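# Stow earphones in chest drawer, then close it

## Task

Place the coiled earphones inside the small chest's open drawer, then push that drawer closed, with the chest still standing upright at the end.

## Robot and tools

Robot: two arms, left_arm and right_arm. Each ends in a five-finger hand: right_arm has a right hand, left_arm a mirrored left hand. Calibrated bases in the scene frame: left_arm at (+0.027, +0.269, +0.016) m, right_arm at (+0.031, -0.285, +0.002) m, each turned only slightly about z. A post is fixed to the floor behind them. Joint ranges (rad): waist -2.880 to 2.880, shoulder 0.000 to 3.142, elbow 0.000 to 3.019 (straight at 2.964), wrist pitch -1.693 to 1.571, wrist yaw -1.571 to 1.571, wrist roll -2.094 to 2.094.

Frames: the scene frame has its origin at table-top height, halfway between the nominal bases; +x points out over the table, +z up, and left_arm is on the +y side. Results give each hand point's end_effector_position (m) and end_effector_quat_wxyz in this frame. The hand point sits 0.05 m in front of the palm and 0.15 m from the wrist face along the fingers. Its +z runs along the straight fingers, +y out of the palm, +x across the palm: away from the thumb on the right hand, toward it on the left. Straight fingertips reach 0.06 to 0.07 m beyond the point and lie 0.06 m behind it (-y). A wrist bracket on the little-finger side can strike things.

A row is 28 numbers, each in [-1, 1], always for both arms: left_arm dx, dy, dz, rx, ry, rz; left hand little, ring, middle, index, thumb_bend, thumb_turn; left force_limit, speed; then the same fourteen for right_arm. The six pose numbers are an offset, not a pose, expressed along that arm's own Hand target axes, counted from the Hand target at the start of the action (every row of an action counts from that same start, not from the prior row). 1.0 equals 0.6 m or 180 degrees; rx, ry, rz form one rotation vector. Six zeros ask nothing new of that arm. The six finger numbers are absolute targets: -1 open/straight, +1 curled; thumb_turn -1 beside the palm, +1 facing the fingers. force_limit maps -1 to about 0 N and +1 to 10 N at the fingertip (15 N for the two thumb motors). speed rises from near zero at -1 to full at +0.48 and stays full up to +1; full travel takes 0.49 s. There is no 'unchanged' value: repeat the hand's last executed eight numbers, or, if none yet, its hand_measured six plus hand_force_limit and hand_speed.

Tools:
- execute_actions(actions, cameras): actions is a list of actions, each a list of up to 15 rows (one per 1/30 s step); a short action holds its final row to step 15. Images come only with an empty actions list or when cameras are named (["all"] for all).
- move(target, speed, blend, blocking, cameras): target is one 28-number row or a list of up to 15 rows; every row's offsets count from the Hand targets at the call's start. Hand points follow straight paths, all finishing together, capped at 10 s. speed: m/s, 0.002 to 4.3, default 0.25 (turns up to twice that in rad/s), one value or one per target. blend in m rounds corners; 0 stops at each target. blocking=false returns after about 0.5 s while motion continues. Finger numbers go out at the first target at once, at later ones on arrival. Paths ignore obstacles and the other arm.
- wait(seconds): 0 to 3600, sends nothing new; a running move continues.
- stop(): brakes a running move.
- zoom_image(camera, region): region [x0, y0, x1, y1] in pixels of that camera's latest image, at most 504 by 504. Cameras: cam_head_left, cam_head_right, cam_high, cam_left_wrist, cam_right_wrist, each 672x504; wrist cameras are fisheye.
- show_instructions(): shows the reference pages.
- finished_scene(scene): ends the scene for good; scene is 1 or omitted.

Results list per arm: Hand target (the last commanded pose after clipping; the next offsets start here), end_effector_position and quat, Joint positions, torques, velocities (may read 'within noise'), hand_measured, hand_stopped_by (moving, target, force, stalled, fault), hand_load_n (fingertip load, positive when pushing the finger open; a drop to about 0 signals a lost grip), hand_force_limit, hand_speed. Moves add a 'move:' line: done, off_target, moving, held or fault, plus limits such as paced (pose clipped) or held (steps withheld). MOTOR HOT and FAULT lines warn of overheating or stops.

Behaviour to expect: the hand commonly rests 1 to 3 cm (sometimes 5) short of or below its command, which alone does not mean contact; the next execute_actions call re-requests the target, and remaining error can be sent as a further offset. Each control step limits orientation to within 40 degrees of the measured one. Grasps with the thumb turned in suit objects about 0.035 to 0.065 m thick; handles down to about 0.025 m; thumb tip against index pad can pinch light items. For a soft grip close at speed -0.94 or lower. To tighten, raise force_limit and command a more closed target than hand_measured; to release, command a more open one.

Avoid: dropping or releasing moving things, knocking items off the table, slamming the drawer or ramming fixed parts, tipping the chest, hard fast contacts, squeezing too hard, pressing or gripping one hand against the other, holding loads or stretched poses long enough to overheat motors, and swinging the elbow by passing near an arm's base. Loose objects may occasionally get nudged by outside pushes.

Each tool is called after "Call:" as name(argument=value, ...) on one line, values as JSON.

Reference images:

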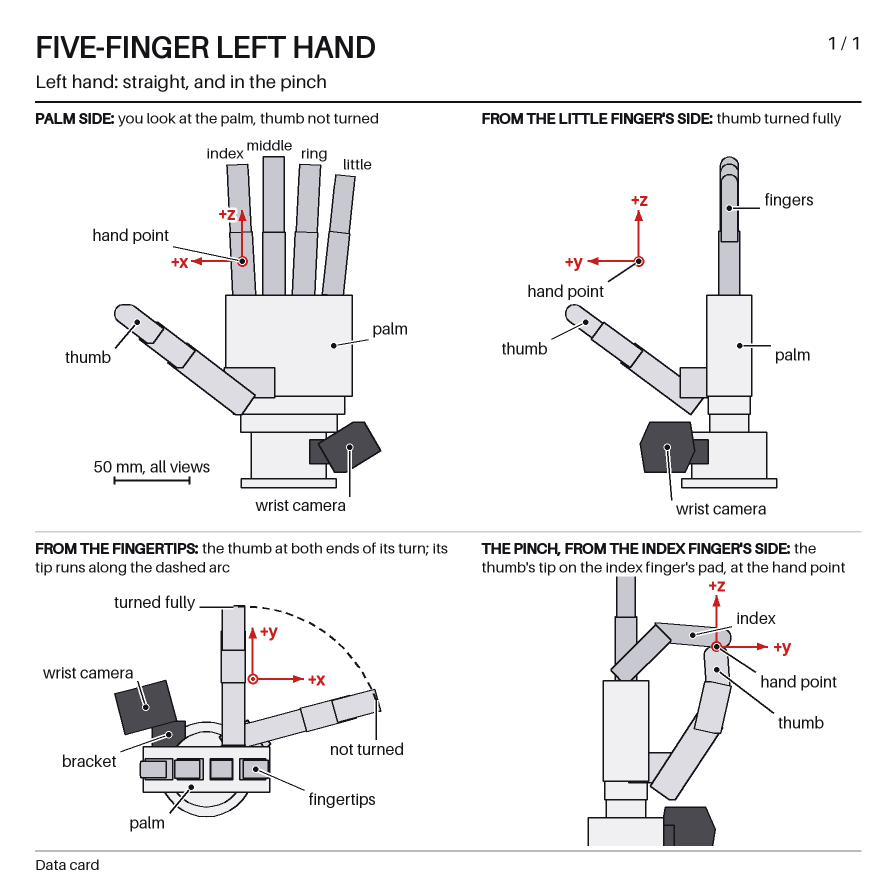

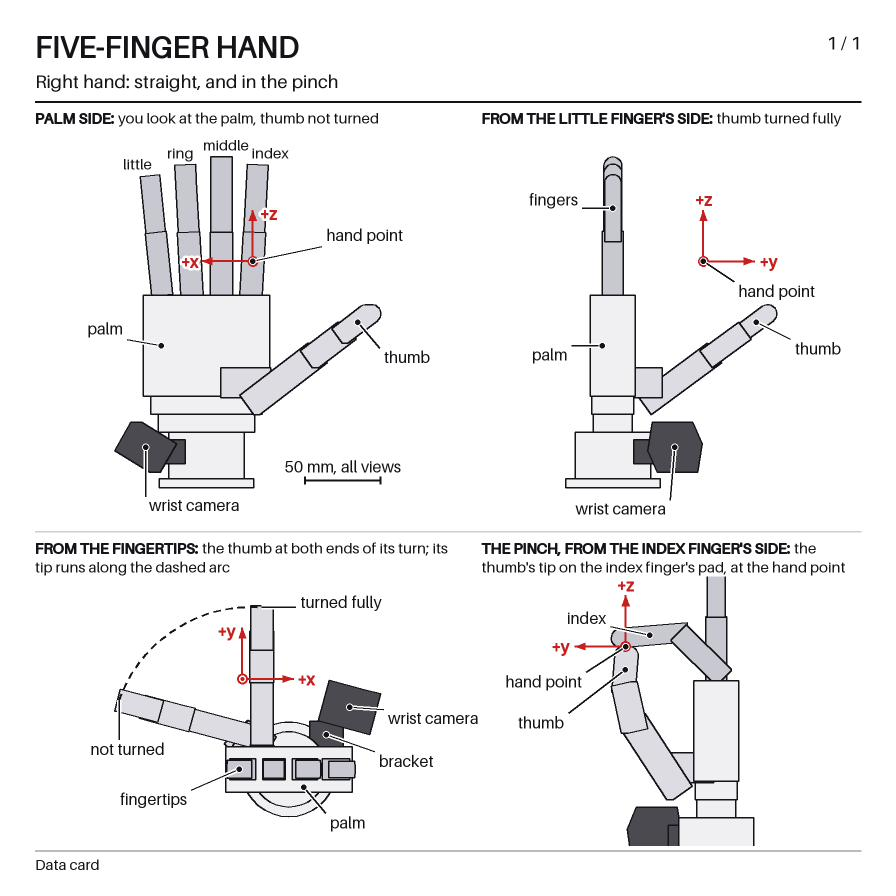

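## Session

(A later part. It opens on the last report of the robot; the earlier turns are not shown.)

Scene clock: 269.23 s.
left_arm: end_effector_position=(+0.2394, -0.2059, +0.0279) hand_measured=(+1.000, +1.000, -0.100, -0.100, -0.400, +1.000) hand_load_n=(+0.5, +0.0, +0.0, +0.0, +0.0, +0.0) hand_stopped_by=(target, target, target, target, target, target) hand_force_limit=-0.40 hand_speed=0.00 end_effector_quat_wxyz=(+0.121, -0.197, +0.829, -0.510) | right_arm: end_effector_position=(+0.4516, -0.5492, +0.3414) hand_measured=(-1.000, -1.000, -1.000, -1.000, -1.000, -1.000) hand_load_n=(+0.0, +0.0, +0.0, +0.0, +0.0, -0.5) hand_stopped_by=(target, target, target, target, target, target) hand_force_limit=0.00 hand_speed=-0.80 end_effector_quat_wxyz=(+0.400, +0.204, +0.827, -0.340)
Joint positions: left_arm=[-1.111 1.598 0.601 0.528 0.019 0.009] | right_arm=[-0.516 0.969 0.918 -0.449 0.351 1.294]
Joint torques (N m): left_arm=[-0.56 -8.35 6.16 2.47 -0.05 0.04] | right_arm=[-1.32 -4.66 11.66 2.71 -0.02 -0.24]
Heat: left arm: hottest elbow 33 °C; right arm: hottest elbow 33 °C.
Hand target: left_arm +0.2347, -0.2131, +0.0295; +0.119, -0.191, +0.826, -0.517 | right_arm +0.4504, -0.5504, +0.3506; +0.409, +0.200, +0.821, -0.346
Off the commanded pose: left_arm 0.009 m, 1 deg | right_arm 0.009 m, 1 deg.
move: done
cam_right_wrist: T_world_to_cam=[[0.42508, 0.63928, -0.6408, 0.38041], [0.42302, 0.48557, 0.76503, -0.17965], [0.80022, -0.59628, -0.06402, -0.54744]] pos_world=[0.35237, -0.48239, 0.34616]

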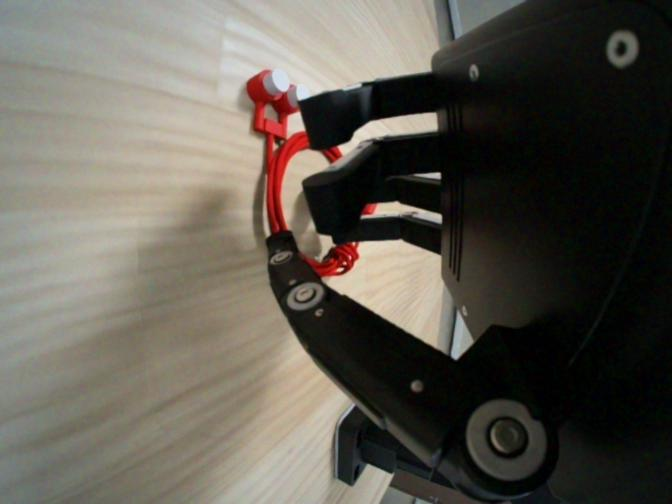

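Call:
move(target=[0.0017,0.0308,-0.0025,0,0,0,1,1,-0.1,-0.1,-0.4,1,-0.4,0,0,0,0,0,0,0,-1,-1,-1,-1,-1,-1,0,-0.8], speed=0.05, cameras=["cam_right_wrist"])

Call:
zoom_image(camera="cam_right_wrist", region=[200, 40, 504, 280])

Scene clock: 287.93 s.
left_arm: end_effector_position=(+0.2386, -0.2051, +0.0229) hand_measured=(+1.000, +1.000, -0.100, -0.100, -0.400, +1.000) hand_load_n=(+0.0, +0.0, +0.0, +0.0, +0.0, +0.0) hand_stopped_by=(target, target, target, target, target, target) hand_force_limit=-0.40 hand_speed=0.00 end_effector_quat_wxyz=(+0.124, -0.195, +0.822, -0.521) | right_arm: end_effector_position=(+0.4516, -0.5492, +0.3414) hand_measured=(-1.000, -1.000, -1.000, -1.000, -1.000, -1.000) hand_load_n=(+0.0, +0.0, +0.0, +0.0, +0.0, -0.5) hand_stopped_by=(target, target, target, target, target, target) hand_force_limit=0.00 hand_speed=-0.80 end_effector_quat_wxyz=(+0.400, +0.204, +0.827, -0.340)
Joint positions: left_arm=[-1.113 1.622 0.579 0.602 0.017 0.009] | right_arm=[-0.516 0.969 0.918 -0.449 0.351 1.294]
Joint torques (N m): left_arm=[-0.56 -7.71 4.9 2.19 -0.04 0.03] | right_arm=[-1.2 -4.54 11.64 2.71 -0.05 -0.23]
Heat: left arm: hottest elbow 32 °C; right arm: hottest elbow 33 °C.
Hand target: left_arm +0.2295, -0.2050, +0.0134; +0.119, -0.191, +0.826, -0.517 | right_arm +0.4504, -0.5504, +0.3506; +0.409, +0.200, +0.821, -0.346
Off the commanded pose: left_arm 0.013 m, 1 deg | right_arm 0.009 m, 1 deg.
move: off_target (left_arm)
cam_right_wrist: T_world_to_cam=[[0.42508, 0.63928, -0.6408, 0.38041], [0.42302, 0.48557, 0.76503, -0.17965], [0.80022, -0.59628, -0.06402, -0.54744]] pos_world=[0.35237, -0.48239, 0.34616]

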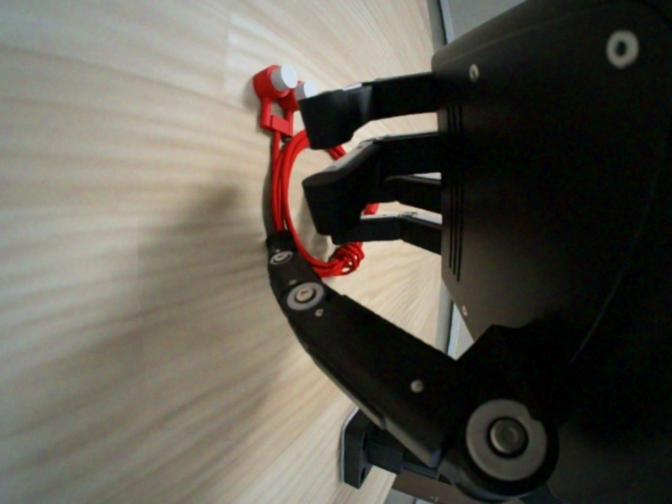

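Scaled by 1.658 from the camera's image (finer frame: 960x720).

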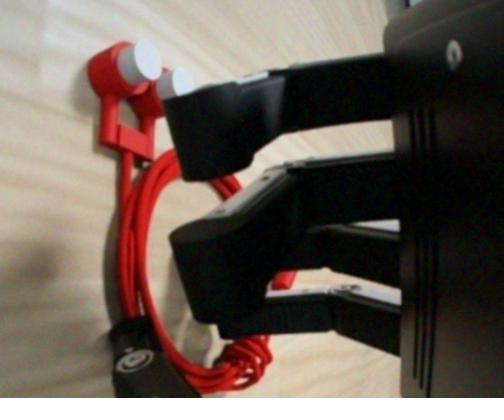

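Call:
move(target=[0.0002,0.02,-0.0027,0,0,0,1,1,-0.1,-0.1,-0.4,1,-0.4,0,0,0,0,0,0,0,-1,-1,-1,-1,-1,-1,0,-0.8], speed=0.05, cameras=["cam_right_wrist"])

Call:
zoom_image(camera="cam_right_wrist", region=[200, 40, 504, 280])

Scene clock: 295.20 s.
left_arm: end_effector_position=(+0.2381, -0.2042, +0.0219) hand_measured=(+1.000, +1.000, -0.100, -0.100, -0.400, +1.000) hand_load_n=(+0.0, +0.0, +0.0, +0.0, +0.0, +0.0) hand_stopped_by=(target, target, target, target, target, target) hand_force_limit=-0.40 hand_speed=0.00 end_effector_quat_wxyz=(+0.127, -0.193, +0.815, -0.531) | right_arm: end_effector_position=(+0.4516, -0.5492, +0.3414) hand_measured=(-1.000, -1.000, -1.000, -1.000, -1.000, -1.000) hand_load_n=(+0.0, +0.0, +0.0, +0.0, -0.5, +0.0) hand_stopped_by=(target, target, target, target, target, target) hand_force_limit=0.00 hand_speed=-0.80 end_effector_quat_wxyz=(+0.400, +0.204, +0.827, -0.340)
Joint positions: left_arm=[-1.113 1.633 0.562 0.656 0.017 0.009] | right_arm=[-0.516 0.969 0.918 -0.449 0.351 1.294]
Joint torques (N m): left_arm=[-0.56 -6.95 4.27 1.84 -0.05 0.03] | right_arm=[-0.91 -4.84 11.66 2.78 -0.03 -0.23]
Heat: left arm: hottest elbow 32 °C; right arm: hottest elbow 33 °C.
Hand target: left_arm +0.2265, -0.1991, +0.0034; +0.119, -0.191, +0.826, -0.517 | right_arm +0.4504, -0.5504, +0.3506; +0.409, +0.200, +0.821, -0.346
Off the commanded pose: left_arm 0.022 m, 2 deg | right_arm 0.009 m, 1 deg.
move: off_target (left_arm)
cam_right_wrist: T_world_to_cam=[[0.42508, 0.63928, -0.6408, 0.38041], [0.42302, 0.48557, 0.76503, -0.17965], [0.80022, -0.59628, -0.06402, -0.54744]] pos_world=[0.35237, -0.48239, 0.34616]

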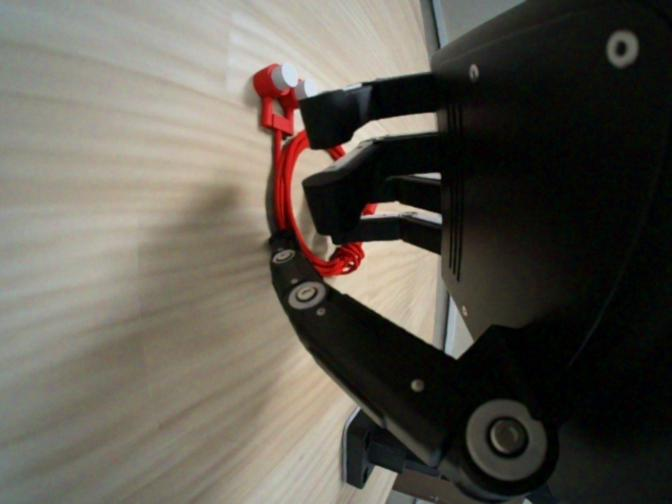

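Scaled by 1.658 from the camera's image (finer frame: 960x720).

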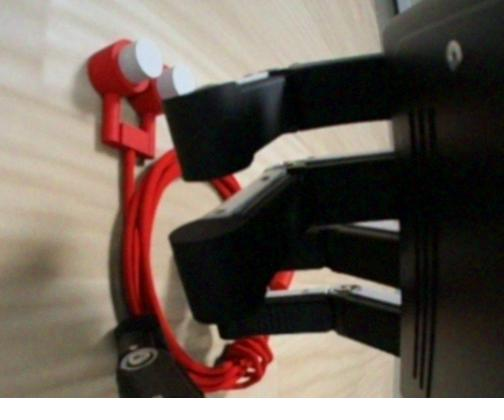

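Call:
move(target=[0,0,0,0,0,0,1,1,-0.1,-0.1,-0.28,1,-0.4,-0.8,0,0,0,0,0,0,-1,-1,-1,-1,-1,-1,0,-0.8], speed=0.05, cameras=["cam_right_wrist"])

Call:
zoom_image(camera="cam_right_wrist", region=[200, 40, 504, 280])

Scene clock: 307.57 s.
left_arm: end_effector_position=(+0.2381, -0.2042, +0.0219) hand_measured=(+1.000, +1.000, -0.100, -0.100, -0.280, +1.000) hand_load_n=(+0.0, +0.0, +0.0, +0.0, +0.0, +0.0) hand_stopped_by=(target, target, target, target, target, target) hand_force_limit=-0.40 hand_speed=-0.80 end_effector_quat_wxyz=(+0.127, -0.193, +0.815, -0.531) | right_arm: end_effector_position=(+0.4516, -0.5492, +0.3414) hand_measured=(-1.000, -1.000, -1.000, -1.000, -1.000, -1.000) hand_load_n=(+0.0, +0.0, +0.0, +0.0, +0.0, +0.0) hand_stopped_by=(target, target, target, target, target, target) hand_force_limit=0.00 hand_speed=-0.80 end_effector_quat_wxyz=(+0.400, +0.204, +0.827, -0.340)
Joint positions: left_arm=[-1.113 1.633 0.562 0.656 0.017 0.009] | right_arm=[-0.516 0.969 0.918 -0.449 0.351 1.294]
Joint torques (N m): left_arm=[-0.5 -6.89 4.27 1.83 -0.04 0.04] | right_arm=[-1.32 -5.01 11.69 2.69 -0.05 -0.26]
Heat: left arm: hottest elbow 31 °C; right arm: hottest elbow 33 °C.
Hand target: left_arm +0.2265, -0.1991, +0.0034; +0.119, -0.191, +0.826, -0.517 | right_arm +0.4504, -0.5504, +0.3506; +0.409, +0.200, +0.821, -0.346
Off the commanded pose: left_arm 0.022 m, 2 deg | right_arm 0.009 m, 1 deg.
move: done
cam_right_wrist: T_world_to_cam=[[0.42508, 0.63928, -0.6408, 0.38041], [0.42302, 0.48557, 0.76503, -0.17965], [0.80022, -0.59628, -0.06402, -0.54744]] pos_world=[0.35237, -0.48239, 0.34616]

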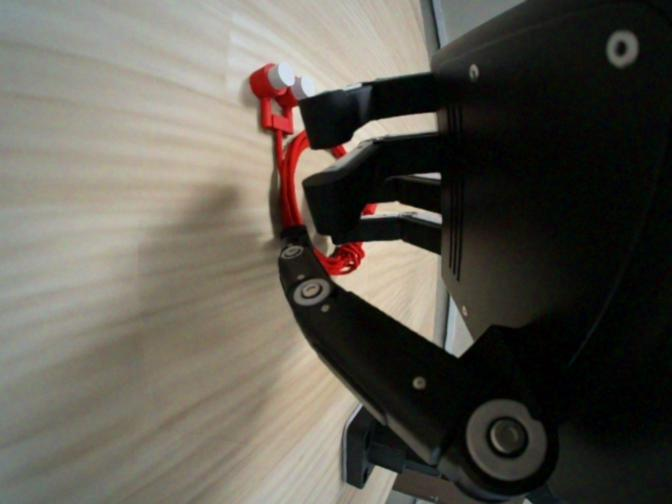

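Scaled by 1.658 from the camera's image (finer frame: 960x720).

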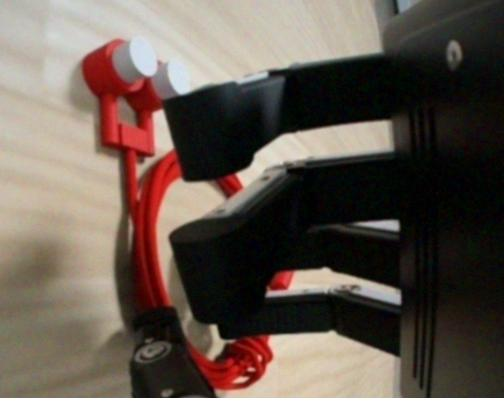

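Call:
move(target=[0.0002,0.0113,-0.0003,0,0,0,1,1,-0.1,-0.1,-0.28,1,-0.4,-0.8,0,0,0,0,0,0,-1,-1,-1,-1,-1,-1,0,-0.8], speed=0.05, cameras=["cam_right_wrist"])

Call:
zoom_image(camera="cam_right_wrist", region=[200, 40, 504, 280])

Scene clock: 314.83 s.
left_arm: end_effector_position=(+0.2381, -0.2043, +0.0213) hand_measured=(+1.000, +1.000, -0.100, -0.100, -0.280, +1.000) hand_load_n=(+0.0, +0.0, +0.0, +0.0, +0.0, +0.0) hand_stopped_by=(target, target, target, target, target, target) hand_force_limit=-0.40 hand_speed=-0.80 end_effector_quat_wxyz=(+0.128, -0.192, +0.811, -0.537) | right_arm: end_effector_position=(+0.4516, -0.5492, +0.3414) hand_measured=(-1.000, -1.000, -1.000, -1.000, -1.000, -1.000) hand_load_n=(-0.5, +0.0, +0.0, +0.0, +0.0, -0.5) hand_stopped_by=(target, target, target, target, target, target) hand_force_limit=0.00 hand_speed=-0.80 end_effector_quat_wxyz=(+0.400, +0.204, +0.827, -0.340)
Joint positions: left_arm=[-1.113 1.642 0.555 0.687 0.017 0.009] | right_arm=[-0.516 0.969 0.918 -0.449 0.351 1.294]
Joint torques (N m): left_arm=[-0.56 -6.53 3.89 1.62 -0.05 0.04] | right_arm=[-1.03 -4.84 11.64 2.66 -0.02 -0.22]
Heat: left arm: hottest elbow 31 °C; right arm: hottest elbow 33 °C.
Hand target: left_arm +0.2250, -0.1964, -0.0026; +0.119, -0.191, +0.826, -0.517 | right_arm +0.4504, -0.5504, +0.3506; +0.409, +0.200, +0.821, -0.346
Off the commanded pose: left_arm 0.028 m, 3 deg | right_arm 0.009 m, 1 deg.
move: off_target (left_arm)
cam_right_wrist: T_world_to_cam=[[0.42508, 0.63928, -0.6408, 0.38041], [0.42302, 0.48557, 0.76503, -0.17965], [0.80022, -0.59628, -0.06402, -0.54744]] pos_world=[0.35237, -0.48239, 0.34616]

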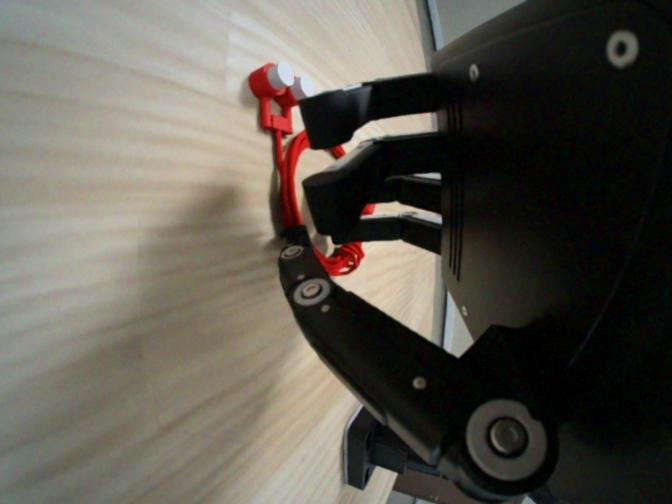

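Scaled by 1.658 from the camera's image (finer frame: 960x720).

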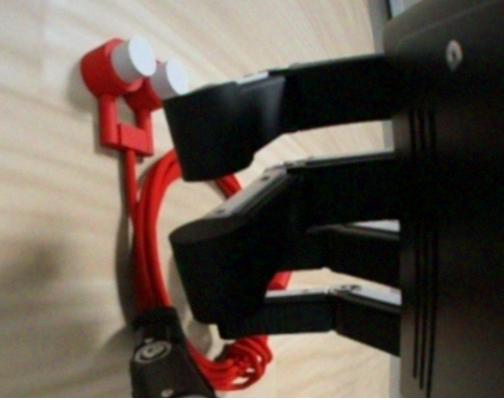

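Call:
move(target=[0,-0.009,-0.0044,0,0,0,1,1,0.5,0.5,-0.28,1,-0.4,-0.92,0,0,0,0,0,0,-1,-1,-1,-1,-1,-1,0,-0.8], speed=0.05, cameras=["cam_right_wrist"])

Call:
zoom_image(camera="cam_right_wrist", region=[200, 40, 504, 280])

Scene clock: 322.60 s.
left_arm: end_effector_position=(+0.2368, -0.2025, +0.0189) hand_measured=(+1.000, +1.000, +0.250, +0.310, -0.280, +1.000) hand_load_n=(+0.0, +0.0, +2.5, +3.0, +3.0, +0.0) hand_stopped_by=(target, target, force, force, target, target) hand_force_limit=-0.40 hand_speed=-0.92 end_effector_quat_wxyz=(+0.127, -0.192, +0.814, -0.533) | right_arm: end_effector_position=(+0.4516, -0.5492, +0.3414) hand_measured=(-1.000, -1.000, -1.000, -1.000, -1.000, -1.000) hand_load_n=(+0.0, +0.0, +0.0, +0.0, +0.0, +0.0) hand_stopped_by=(target, target, target, target, target, target) hand_force_limit=0.00 hand_speed=-0.80 end_effector_quat_wxyz=(+0.400, +0.204, +0.827, -0.340)
Joint positions: left_arm=[-1.113 1.642 0.553 0.68 0.016 0.009] | right_arm=[-0.516 0.969 0.918 -0.449 0.351 1.294]
Joint torques (N m): left_arm=[-0.5 -7.88 4.26 1.09 -0.04 0.04] | right_arm=[-1.03 -4.48 11.58 2.74 -0.01 -0.22]
Heat: left arm: hottest elbow 31 °C; right arm: hottest elbow 33 °C.
Hand target: left_arm +0.2250, -0.1964, +0.0035; +0.119, -0.191, +0.826, -0.517 | right_arm +0.4504, -0.5504, +0.3506; +0.409, +0.200, +0.821, -0.346
Off the commanded pose: left_arm 0.020 m, 3 deg | right_arm 0.009 m, 1 deg.
move: off_target (left_arm)
cam_right_wrist: T_world_to_cam=[[0.42508, 0.63928, -0.6408, 0.38041], [0.42302, 0.48557, 0.76503, -0.17965], [0.80022, -0.59628, -0.06402, -0.54744]] pos_world=[0.35237, -0.48239, 0.34616]

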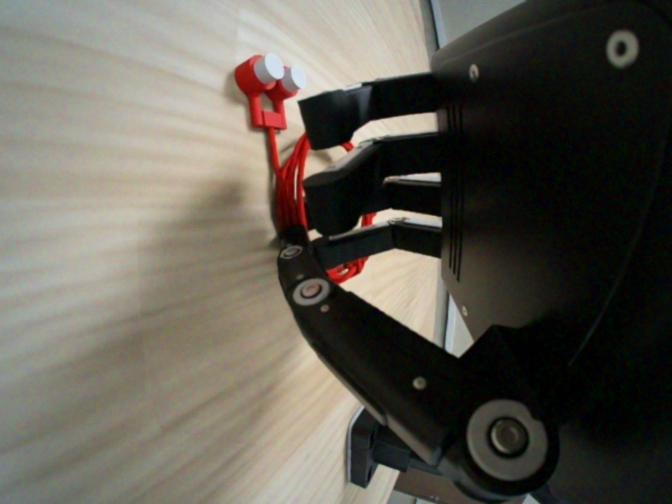

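Scaled by 1.658 from the camera's image (finer frame: 960x720).

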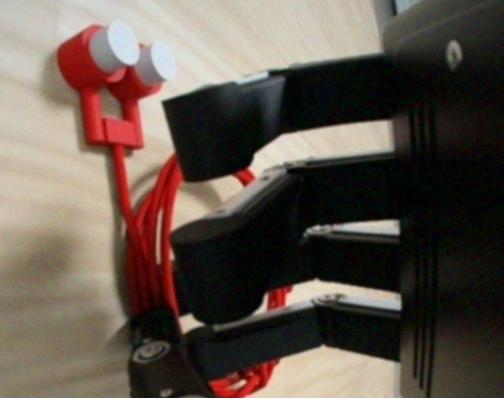

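Call:
move(target=[0,-0.075,-0.0365,0,0,0,1,1,0.5,0.5,-0.28,1,-0.4,-0.92,0,0,0,0,0,0,-1,-1,-1,-1,-1,-1,0,-0.8], speed=0.05, cameras=["cam_right_wrist","cam_high","cam_head_left"])

Call:
zoom_image(camera="cam_right_wrist", region=[200, 40, 504, 280])

Scene clock: 330.20 s.
left_arm: end_effector_position=(+0.2288, -0.1872, +0.0451) hand_measured=(+1.000, +1.000, +0.250, +0.310, -0.280, +1.000) hand_load_n=(+0.0, +0.0, +1.5, +3.5, +4.0, +0.0) hand_stopped_by=(target, target, force, force, target, target) hand_force_limit=-0.40 hand_speed=-0.92 end_effector_quat_wxyz=(+0.121, -0.196, +0.829, -0.510) | right_arm: end_effector_position=(+0.4516, -0.5492, +0.3414) hand_measured=(-1.000, -1.000, -1.000, -1.000, -1.000, -1.000) hand_load_n=(+0.0, +0.0, +0.0, +0.0, -0.5, +0.0) hand_stopped_by=(target, target, target, target, target, target) hand_force_limit=0.00 hand_speed=-0.80 end_effector_quat_wxyz=(+0.400, +0.204, +0.827, -0.340)
Joint positions: left_arm=[-1.113 1.498 0.553 0.479 0.016 0.009] | right_arm=[-0.516 0.969 0.918 -0.449 0.351 1.294]
Joint torques (N m): left_arm=[-0.56 -8.47 7.39 1.4 -0.05 0.03] | right_arm=[-0.91 -4.54 11.58 2.78 -0.02 -0.25]
Heat: left arm: hottest elbow 31 °C; right arm: hottest elbow 33 °C.
Hand target: left_arm +0.2252, -0.1963, +0.0534; +0.119, -0.191, +0.826, -0.517 | right_arm +0.4504, -0.5504, +0.3506; +0.409, +0.200, +0.821, -0.346
Off the commanded pose: left_arm 0.013 m, 1 deg | right_arm 0.009 m, 1 deg.
move: off_target (left_arm)
cam_right_wrist: T_world_to_cam=[[0.42508, 0.63928, -0.6408, 0.38041], [0.42302, 0.48557, 0.76503, -0.17965], [0.80022, -0.59628, -0.06402, -0.54744]] pos_world=[0.35237, -0.48239, 0.34616]
Images, in order (width x height): cam_head_left 672x504, cam_high 672x504, cam_right_wrist 672x504.

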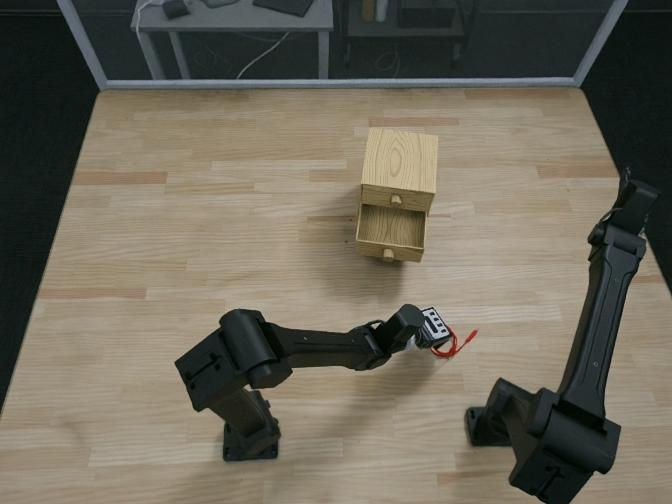

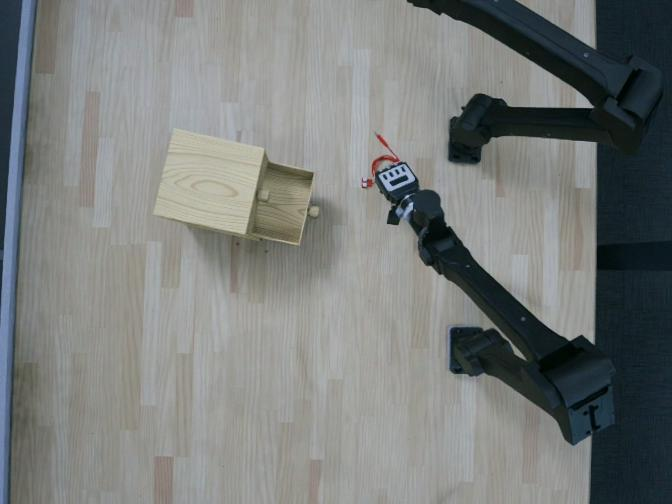

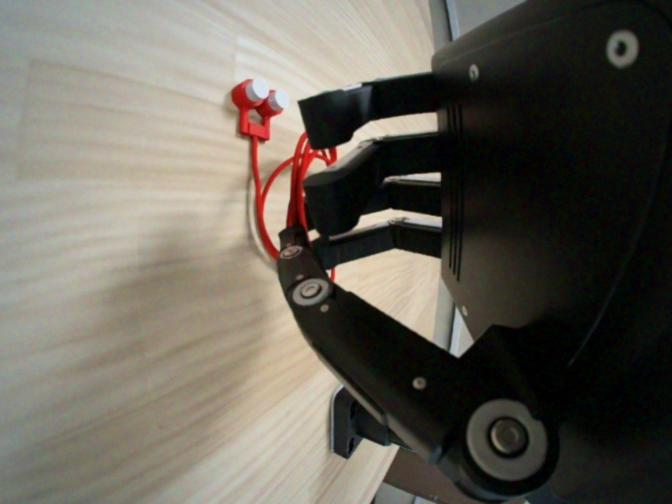

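Scaled by 1.658 from the camera's image (finer frame: 960x720).

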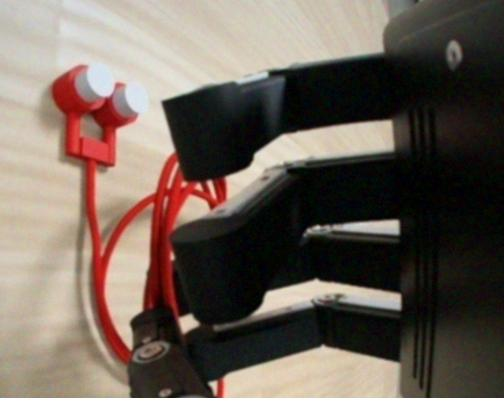

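Call:
move(target=[0,-0.075,-0.0365,0,0,0,1,1,0.6,0.6,-0.28,1,0.0,-0.92,0,0,0,0,0,0,-1,-1,-1,-1,-1,-1,0,-0.8], speed=0.06, cameras=["cam_right_wrist","cam_high","cam_head_left"])

Call:
zoom_image(camera="cam_right_wrist", region=[200, 40, 504, 280])

Call:
zoom_image(camera="cam_head_left", region=[380, 280, 500, 380])

Scene clock: 336.73 s.
left_arm: end_effector_position=(+0.2248, -0.1797, +0.0853) hand_measured=(+1.000, +1.000, +0.278, +0.338, -0.282, +1.000) hand_load_n=(+0.0, +0.0, +6.0, +5.0, +10.0, +0.0) hand_stopped_by=(target, target, force, force, target, target) hand_force_limit=0.00 hand_speed=-0.92 end_effector_quat_wxyz=(+0.119, -0.197, +0.833, -0.502) | right_arm: end_effector_position=(+0.4516, -0.5492, +0.3414) hand_measured=(-1.000, -1.000, -1.000, -1.000, -1.000, -1.000) hand_load_n=(+0.0, +0.0, +0.0, +0.0, -0.5, +0.0) hand_stopped_by=(target, target, target, target, target, target) hand_force_limit=0.00 hand_speed=-0.80 end_effector_quat_wxyz=(+0.400, +0.204, +0.827, -0.340)
Joint positions: left_arm=[-1.113 1.357 0.581 0.29 0.016 0.009] | right_arm=[-0.516 0.969 0.918 -0.449 0.351 1.294]
Joint torques (N m): left_arm=[-0.5 -7.41 10.03 1.35 -0.04 0.03] | right_arm=[-1.49 -4.66 11.52 2.74 -0.02 -0.23]
Heat: left arm: hottest elbow 31 °C; right arm: hottest elbow 33 °C.
Hand target: left_arm +0.2252, -0.1962, +0.1034; +0.119, -0.191, +0.826, -0.517 | right_arm +0.4504, -0.5504, +0.3506; +0.409, +0.200, +0.821, -0.346
Off the commanded pose: left_arm 0.025 m, 2 deg | right_arm 0.009 m, 1 deg.
move: off_target (left_arm)
cam_right_wrist: T_world_to_cam=[[0.42508, 0.63928, -0.6408, 0.38041], [0.42302, 0.48557, 0.76503, -0.17965], [0.80022, -0.59628, -0.06402, -0.54744]] pos_world=[0.35237, -0.48239, 0.34616]
Images, in order (width x height): cam_head_left 672x504, cam_high 672x504, cam_right_wrist 672x504.

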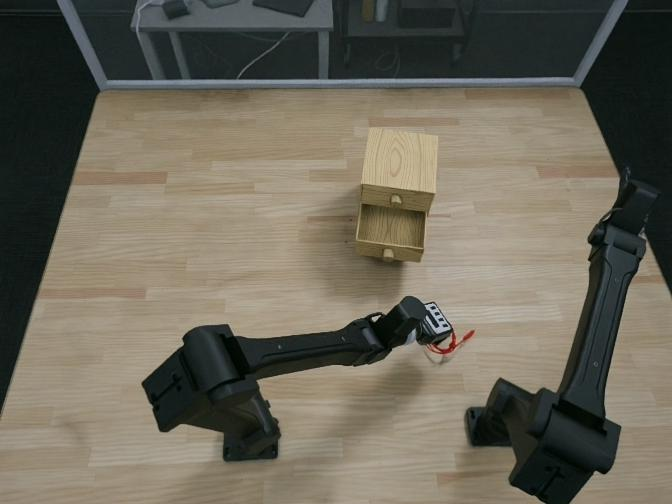

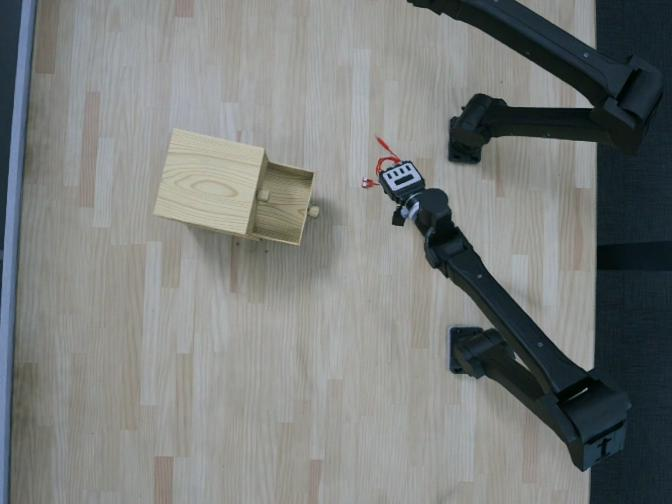

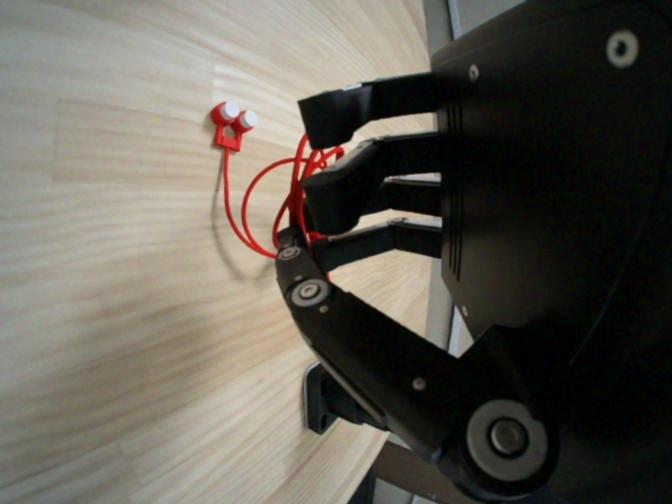

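Scaled by 1.658 from the camera's image (finer frame: 960x720).

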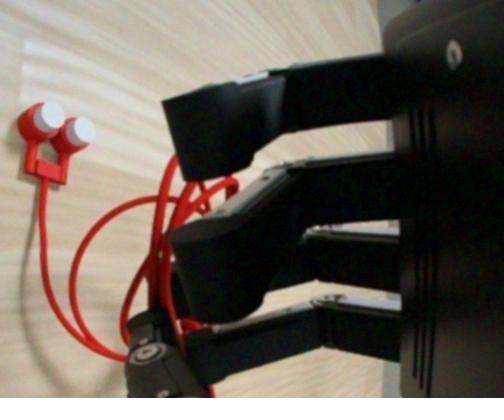

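Scaled by 4.200 from the camera's image (finer frame: 960x720).

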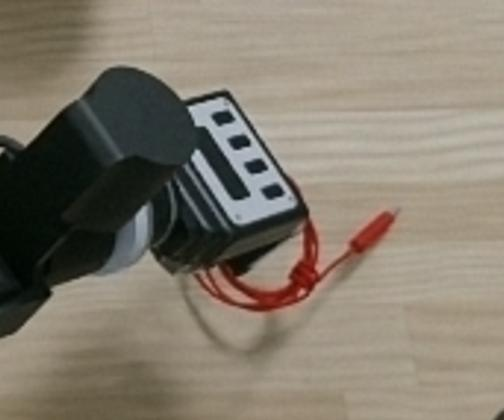

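Call:
move(target=[0,-0.2998,-0.1457,0,0,0,1,1,0.6,0.6,-0.28,1,0.0,-0.92,0,0,0,0,0,0,-1,-1,-1,-1,-1,-1,0,-0.8], speed=0.1, cameras=["cam_right_wrist","cam_high","cam_head_left","cam_head_right"])

Call:
zoom_image(camera="cam_right_wrist", region=[150, 40, 454, 340])

Call:
zoom_image(camera="cam_head_left", region=[380, 260, 500, 360])

Scene clock: 359.17 s.
left_arm: end_effector_position=(+0.2281, -0.1858, +0.2775) hand_measured=(+1.000, +1.000, +0.278, +0.338, -0.282, +1.000) hand_load_n=(+0.0, +0.0, +6.0, +5.0, +9.5, +0.0) hand_stopped_by=(target, target, force, force, target, target) hand_force_limit=0.00 hand_speed=-0.92 end_effector_quat_wxyz=(+0.119, -0.198, +0.835, -0.500) | right_arm: end_effector_position=(+0.4516, -0.5492, +0.3414) hand_measured=(-1.000, -1.000, -1.000, -1.000, -1.000, -1.000) hand_load_n=(+0.0, -0.5, +0.0, +0.0, +0.0, +0.0) hand_stopped_by=(target, target, target, target, target, target) hand_force_limit=0.00 hand_speed=-0.80 end_effector_quat_wxyz=(+0.400, +0.204, +0.827, -0.340)
Joint positions: left_arm=[-1.113 1.101 0.949 -0.34 0.016 0.009] | right_arm=[-0.516 0.969 0.918 -0.449 0.351 1.294]
Joint torques (N m): left_arm=[-0.5 -6.36 12.82 1.39 -0.01 0.03] | right_arm=[-1.08 -4.66 11.55 2.69 -0.05 -0.24]
Heat: left arm: hottest elbow 32 °C; right arm: hottest elbow 33 °C.
Hand target: left_arm +0.2255, -0.1963, +0.3037; +0.119, -0.191, +0.826, -0.517 | right_arm +0.4504, -0.5504, +0.3506; +0.409, +0.200, +0.821, -0.346
Off the commanded pose: left_arm 0.028 m, 2 deg | right_arm 0.009 m, 1 deg.
move: off_target (left_arm)
cam_right_wrist: T_world_to_cam=[[0.42508, 0.63928, -0.6408, 0.38041], [0.42302, 0.48557, 0.76503, -0.17965], [0.80022, -0.59628, -0.06402, -0.54744]] pos_world=[0.35237, -0.48239, 0.34616]
Images, in order (width x height): cam_head_left 672x504, cam_head_right 672x504, cam_high 672x504, cam_right_wrist 672x504.

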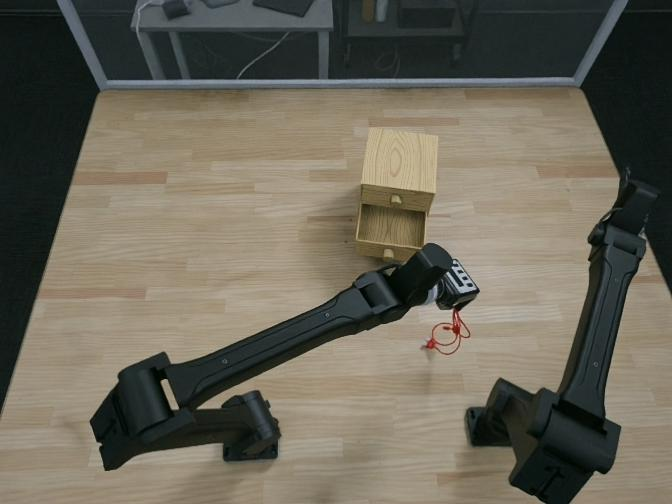

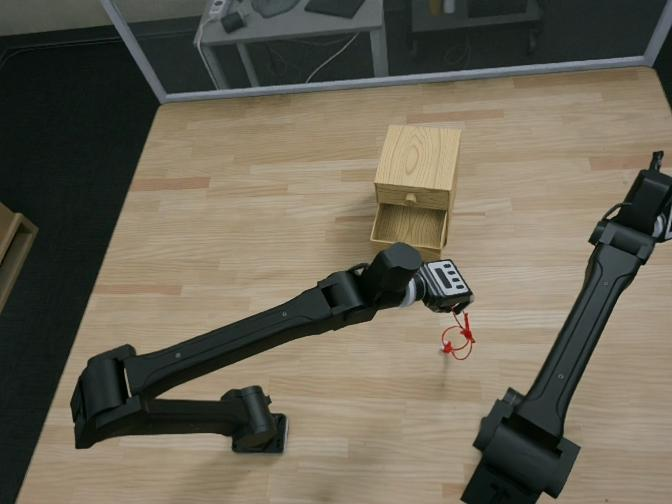

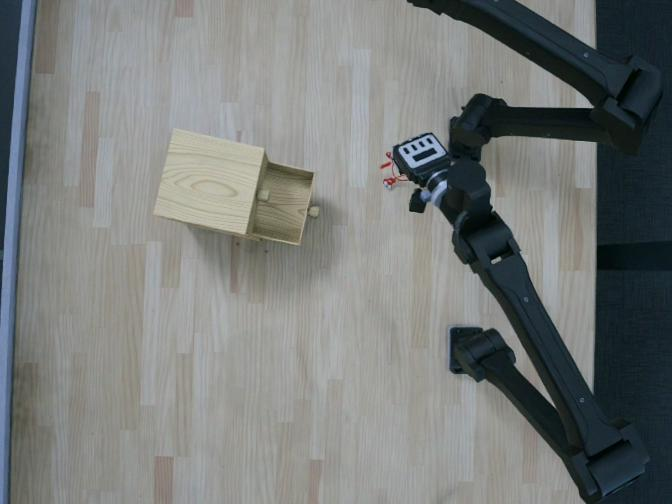

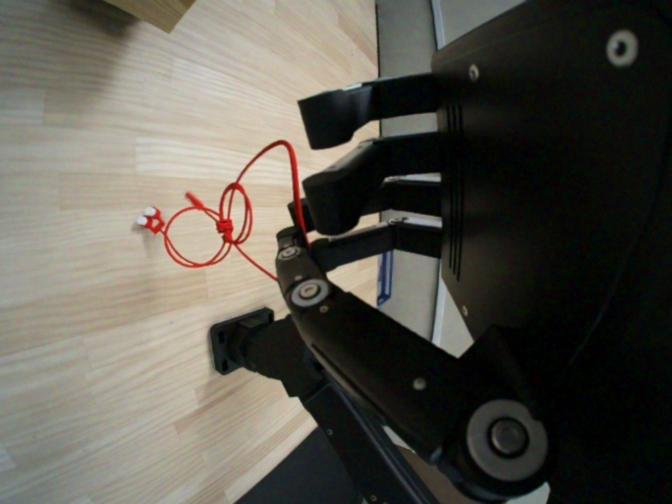

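Scaled by 1.658 from the camera's image (finer frame: 960x720).

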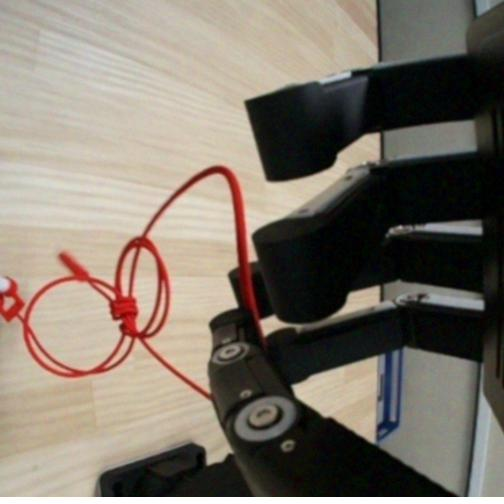

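Scaled by 4.200 from the camera's image (finer frame: 960x720).

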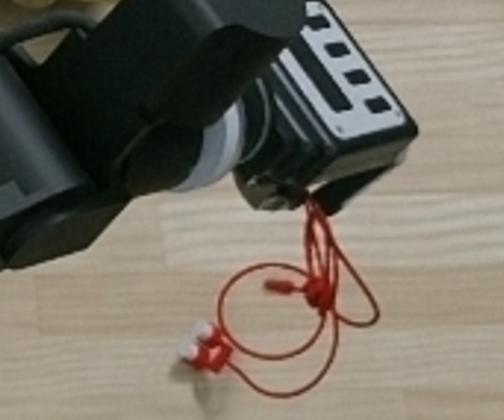

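Call:
move(target=[[0.0003,-0.2998,-0.1459,0,0,0,1,1,0.6,0.6,-0.28,1,0.0,-0.92,0,0,0,0,0,0,-1,-1,-1,-1,-1,-1,0,-0.8],[-0.536,-0.3313,-0.0873,0,-0.14,-0.068,1,1,0.6,0.6,-0.28,1,0.0,-0.92,0,0,0,0,0,0,-1,-1,-1,-1,-1,-1,0,-0.8]], speed=0.1, blend=0.03, cameras=["cam_right_wrist","cam_high","cam_head_left","cam_head_right"])

Call:
zoom_image(camera="cam_high", region=[240, 110, 400, 260])

Call:
zoom_image(camera="cam_head_right", region=[330, 150, 490, 290])

Scene clock: 377.53 s.
left_arm: end_effector_position=(+0.5232, -0.0937, +0.4797) hand_measured=(+1.000, +1.000, +0.278, +0.338, -0.282, +1.000) hand_load_n=(+0.0, +0.0, +6.0, +5.0, +9.0, +0.0) hand_stopped_by=(target, target, force, force, target, target) hand_force_limit=0.00 hand_speed=-0.92 end_effector_quat_wxyz=(+0.226, -0.390, +0.767, -0.457) | right_arm: end_effector_position=(+0.4516, -0.5492, +0.3414) hand_measured=(-1.000, -1.000, -1.000, -1.000, -1.000, -1.000) hand_load_n=(+0.0, +0.0, +0.0, +0.0, +0.5, +0.0) hand_stopped_by=(target, target, target, target, target, target) hand_force_limit=0.00 hand_speed=-0.80 end_effector_quat_wxyz=(+0.400, +0.204, +0.827, -0.340)
Joint positions: left_arm=[-0.588 1.468 1.817 -0.851 0.07 0.027] | right_arm=[-0.516 0.969 0.918 -0.449 0.351 1.294]
Joint torques (N m): left_arm=[1.26 -10.4 12.82 1.89 0.03 0.13] | right_arm=[-1.03 -4.72 11.6 2.69 -0.06 -0.22]
Heat: left arm: hottest elbow 33 °C; right arm: hottest elbow 33 °C.
Hand target: left_arm +0.5321, -0.0912, +0.5048; +0.240, -0.385, +0.755, -0.472 | right_arm +0.4504, -0.5504, +0.3506; +0.409, +0.200, +0.821, -0.346
Off the commanded pose: left_arm 0.027 m, 3 deg | right_arm 0.009 m, 1 deg.
move: off_target (left_arm)
cam_right_wrist: T_world_to_cam=[[0.42508, 0.63928, -0.6408, 0.38041], [0.42302, 0.48557, 0.76503, -0.17965], [0.80022, -0.59628, -0.06402, -0.54744]] pos_world=[0.35237, -0.48239, 0.34616]
Images, in order (width x height): cam_head_left 672x504, cam_head_right 672x504, cam_high 672x504, cam_right_wrist 672x504.

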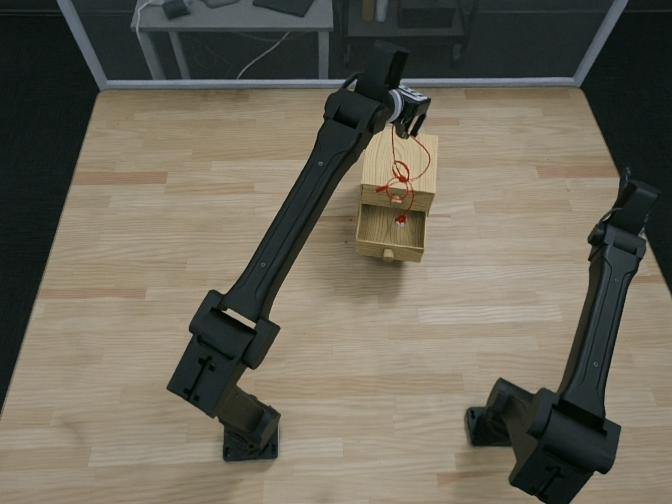

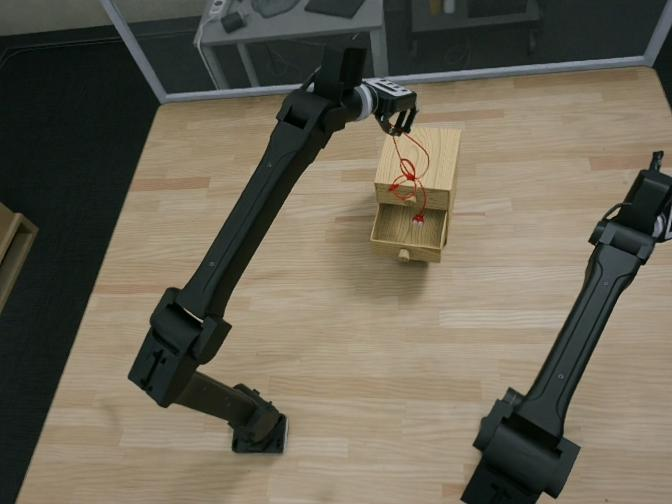

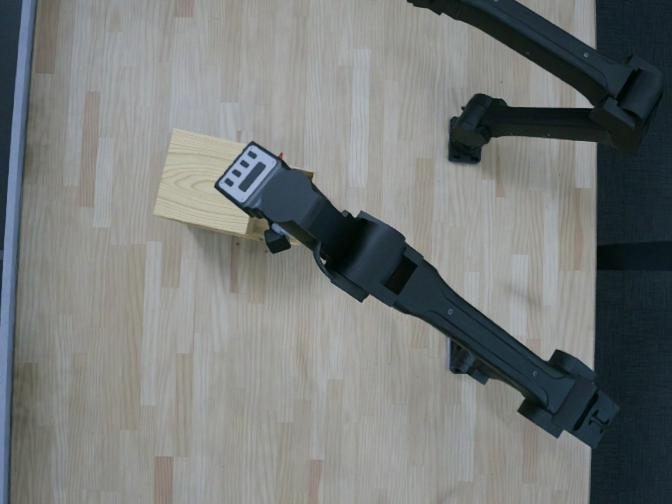

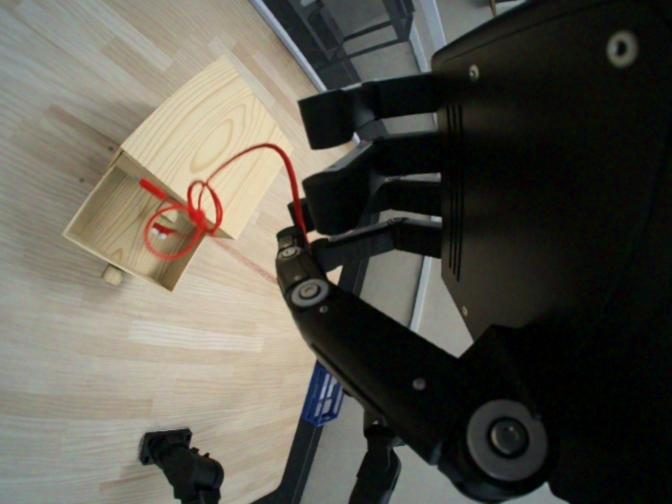

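Scaled by 3.150 from the camera's image (finer frame: 960x720).

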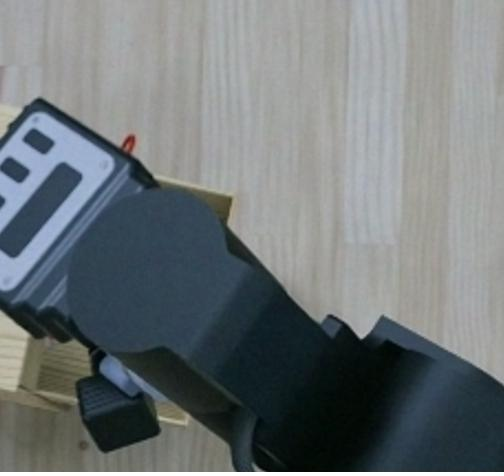

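Scaled by 3.150 from the camera's image (finer frame: 960x720).

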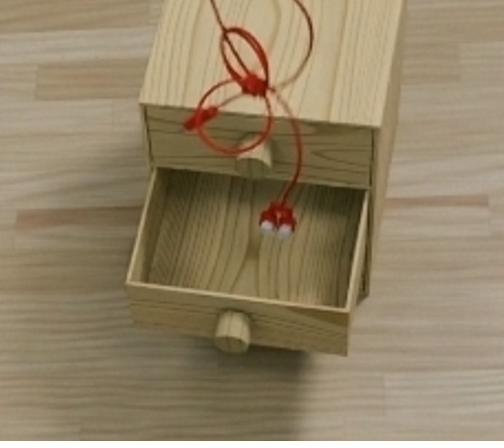

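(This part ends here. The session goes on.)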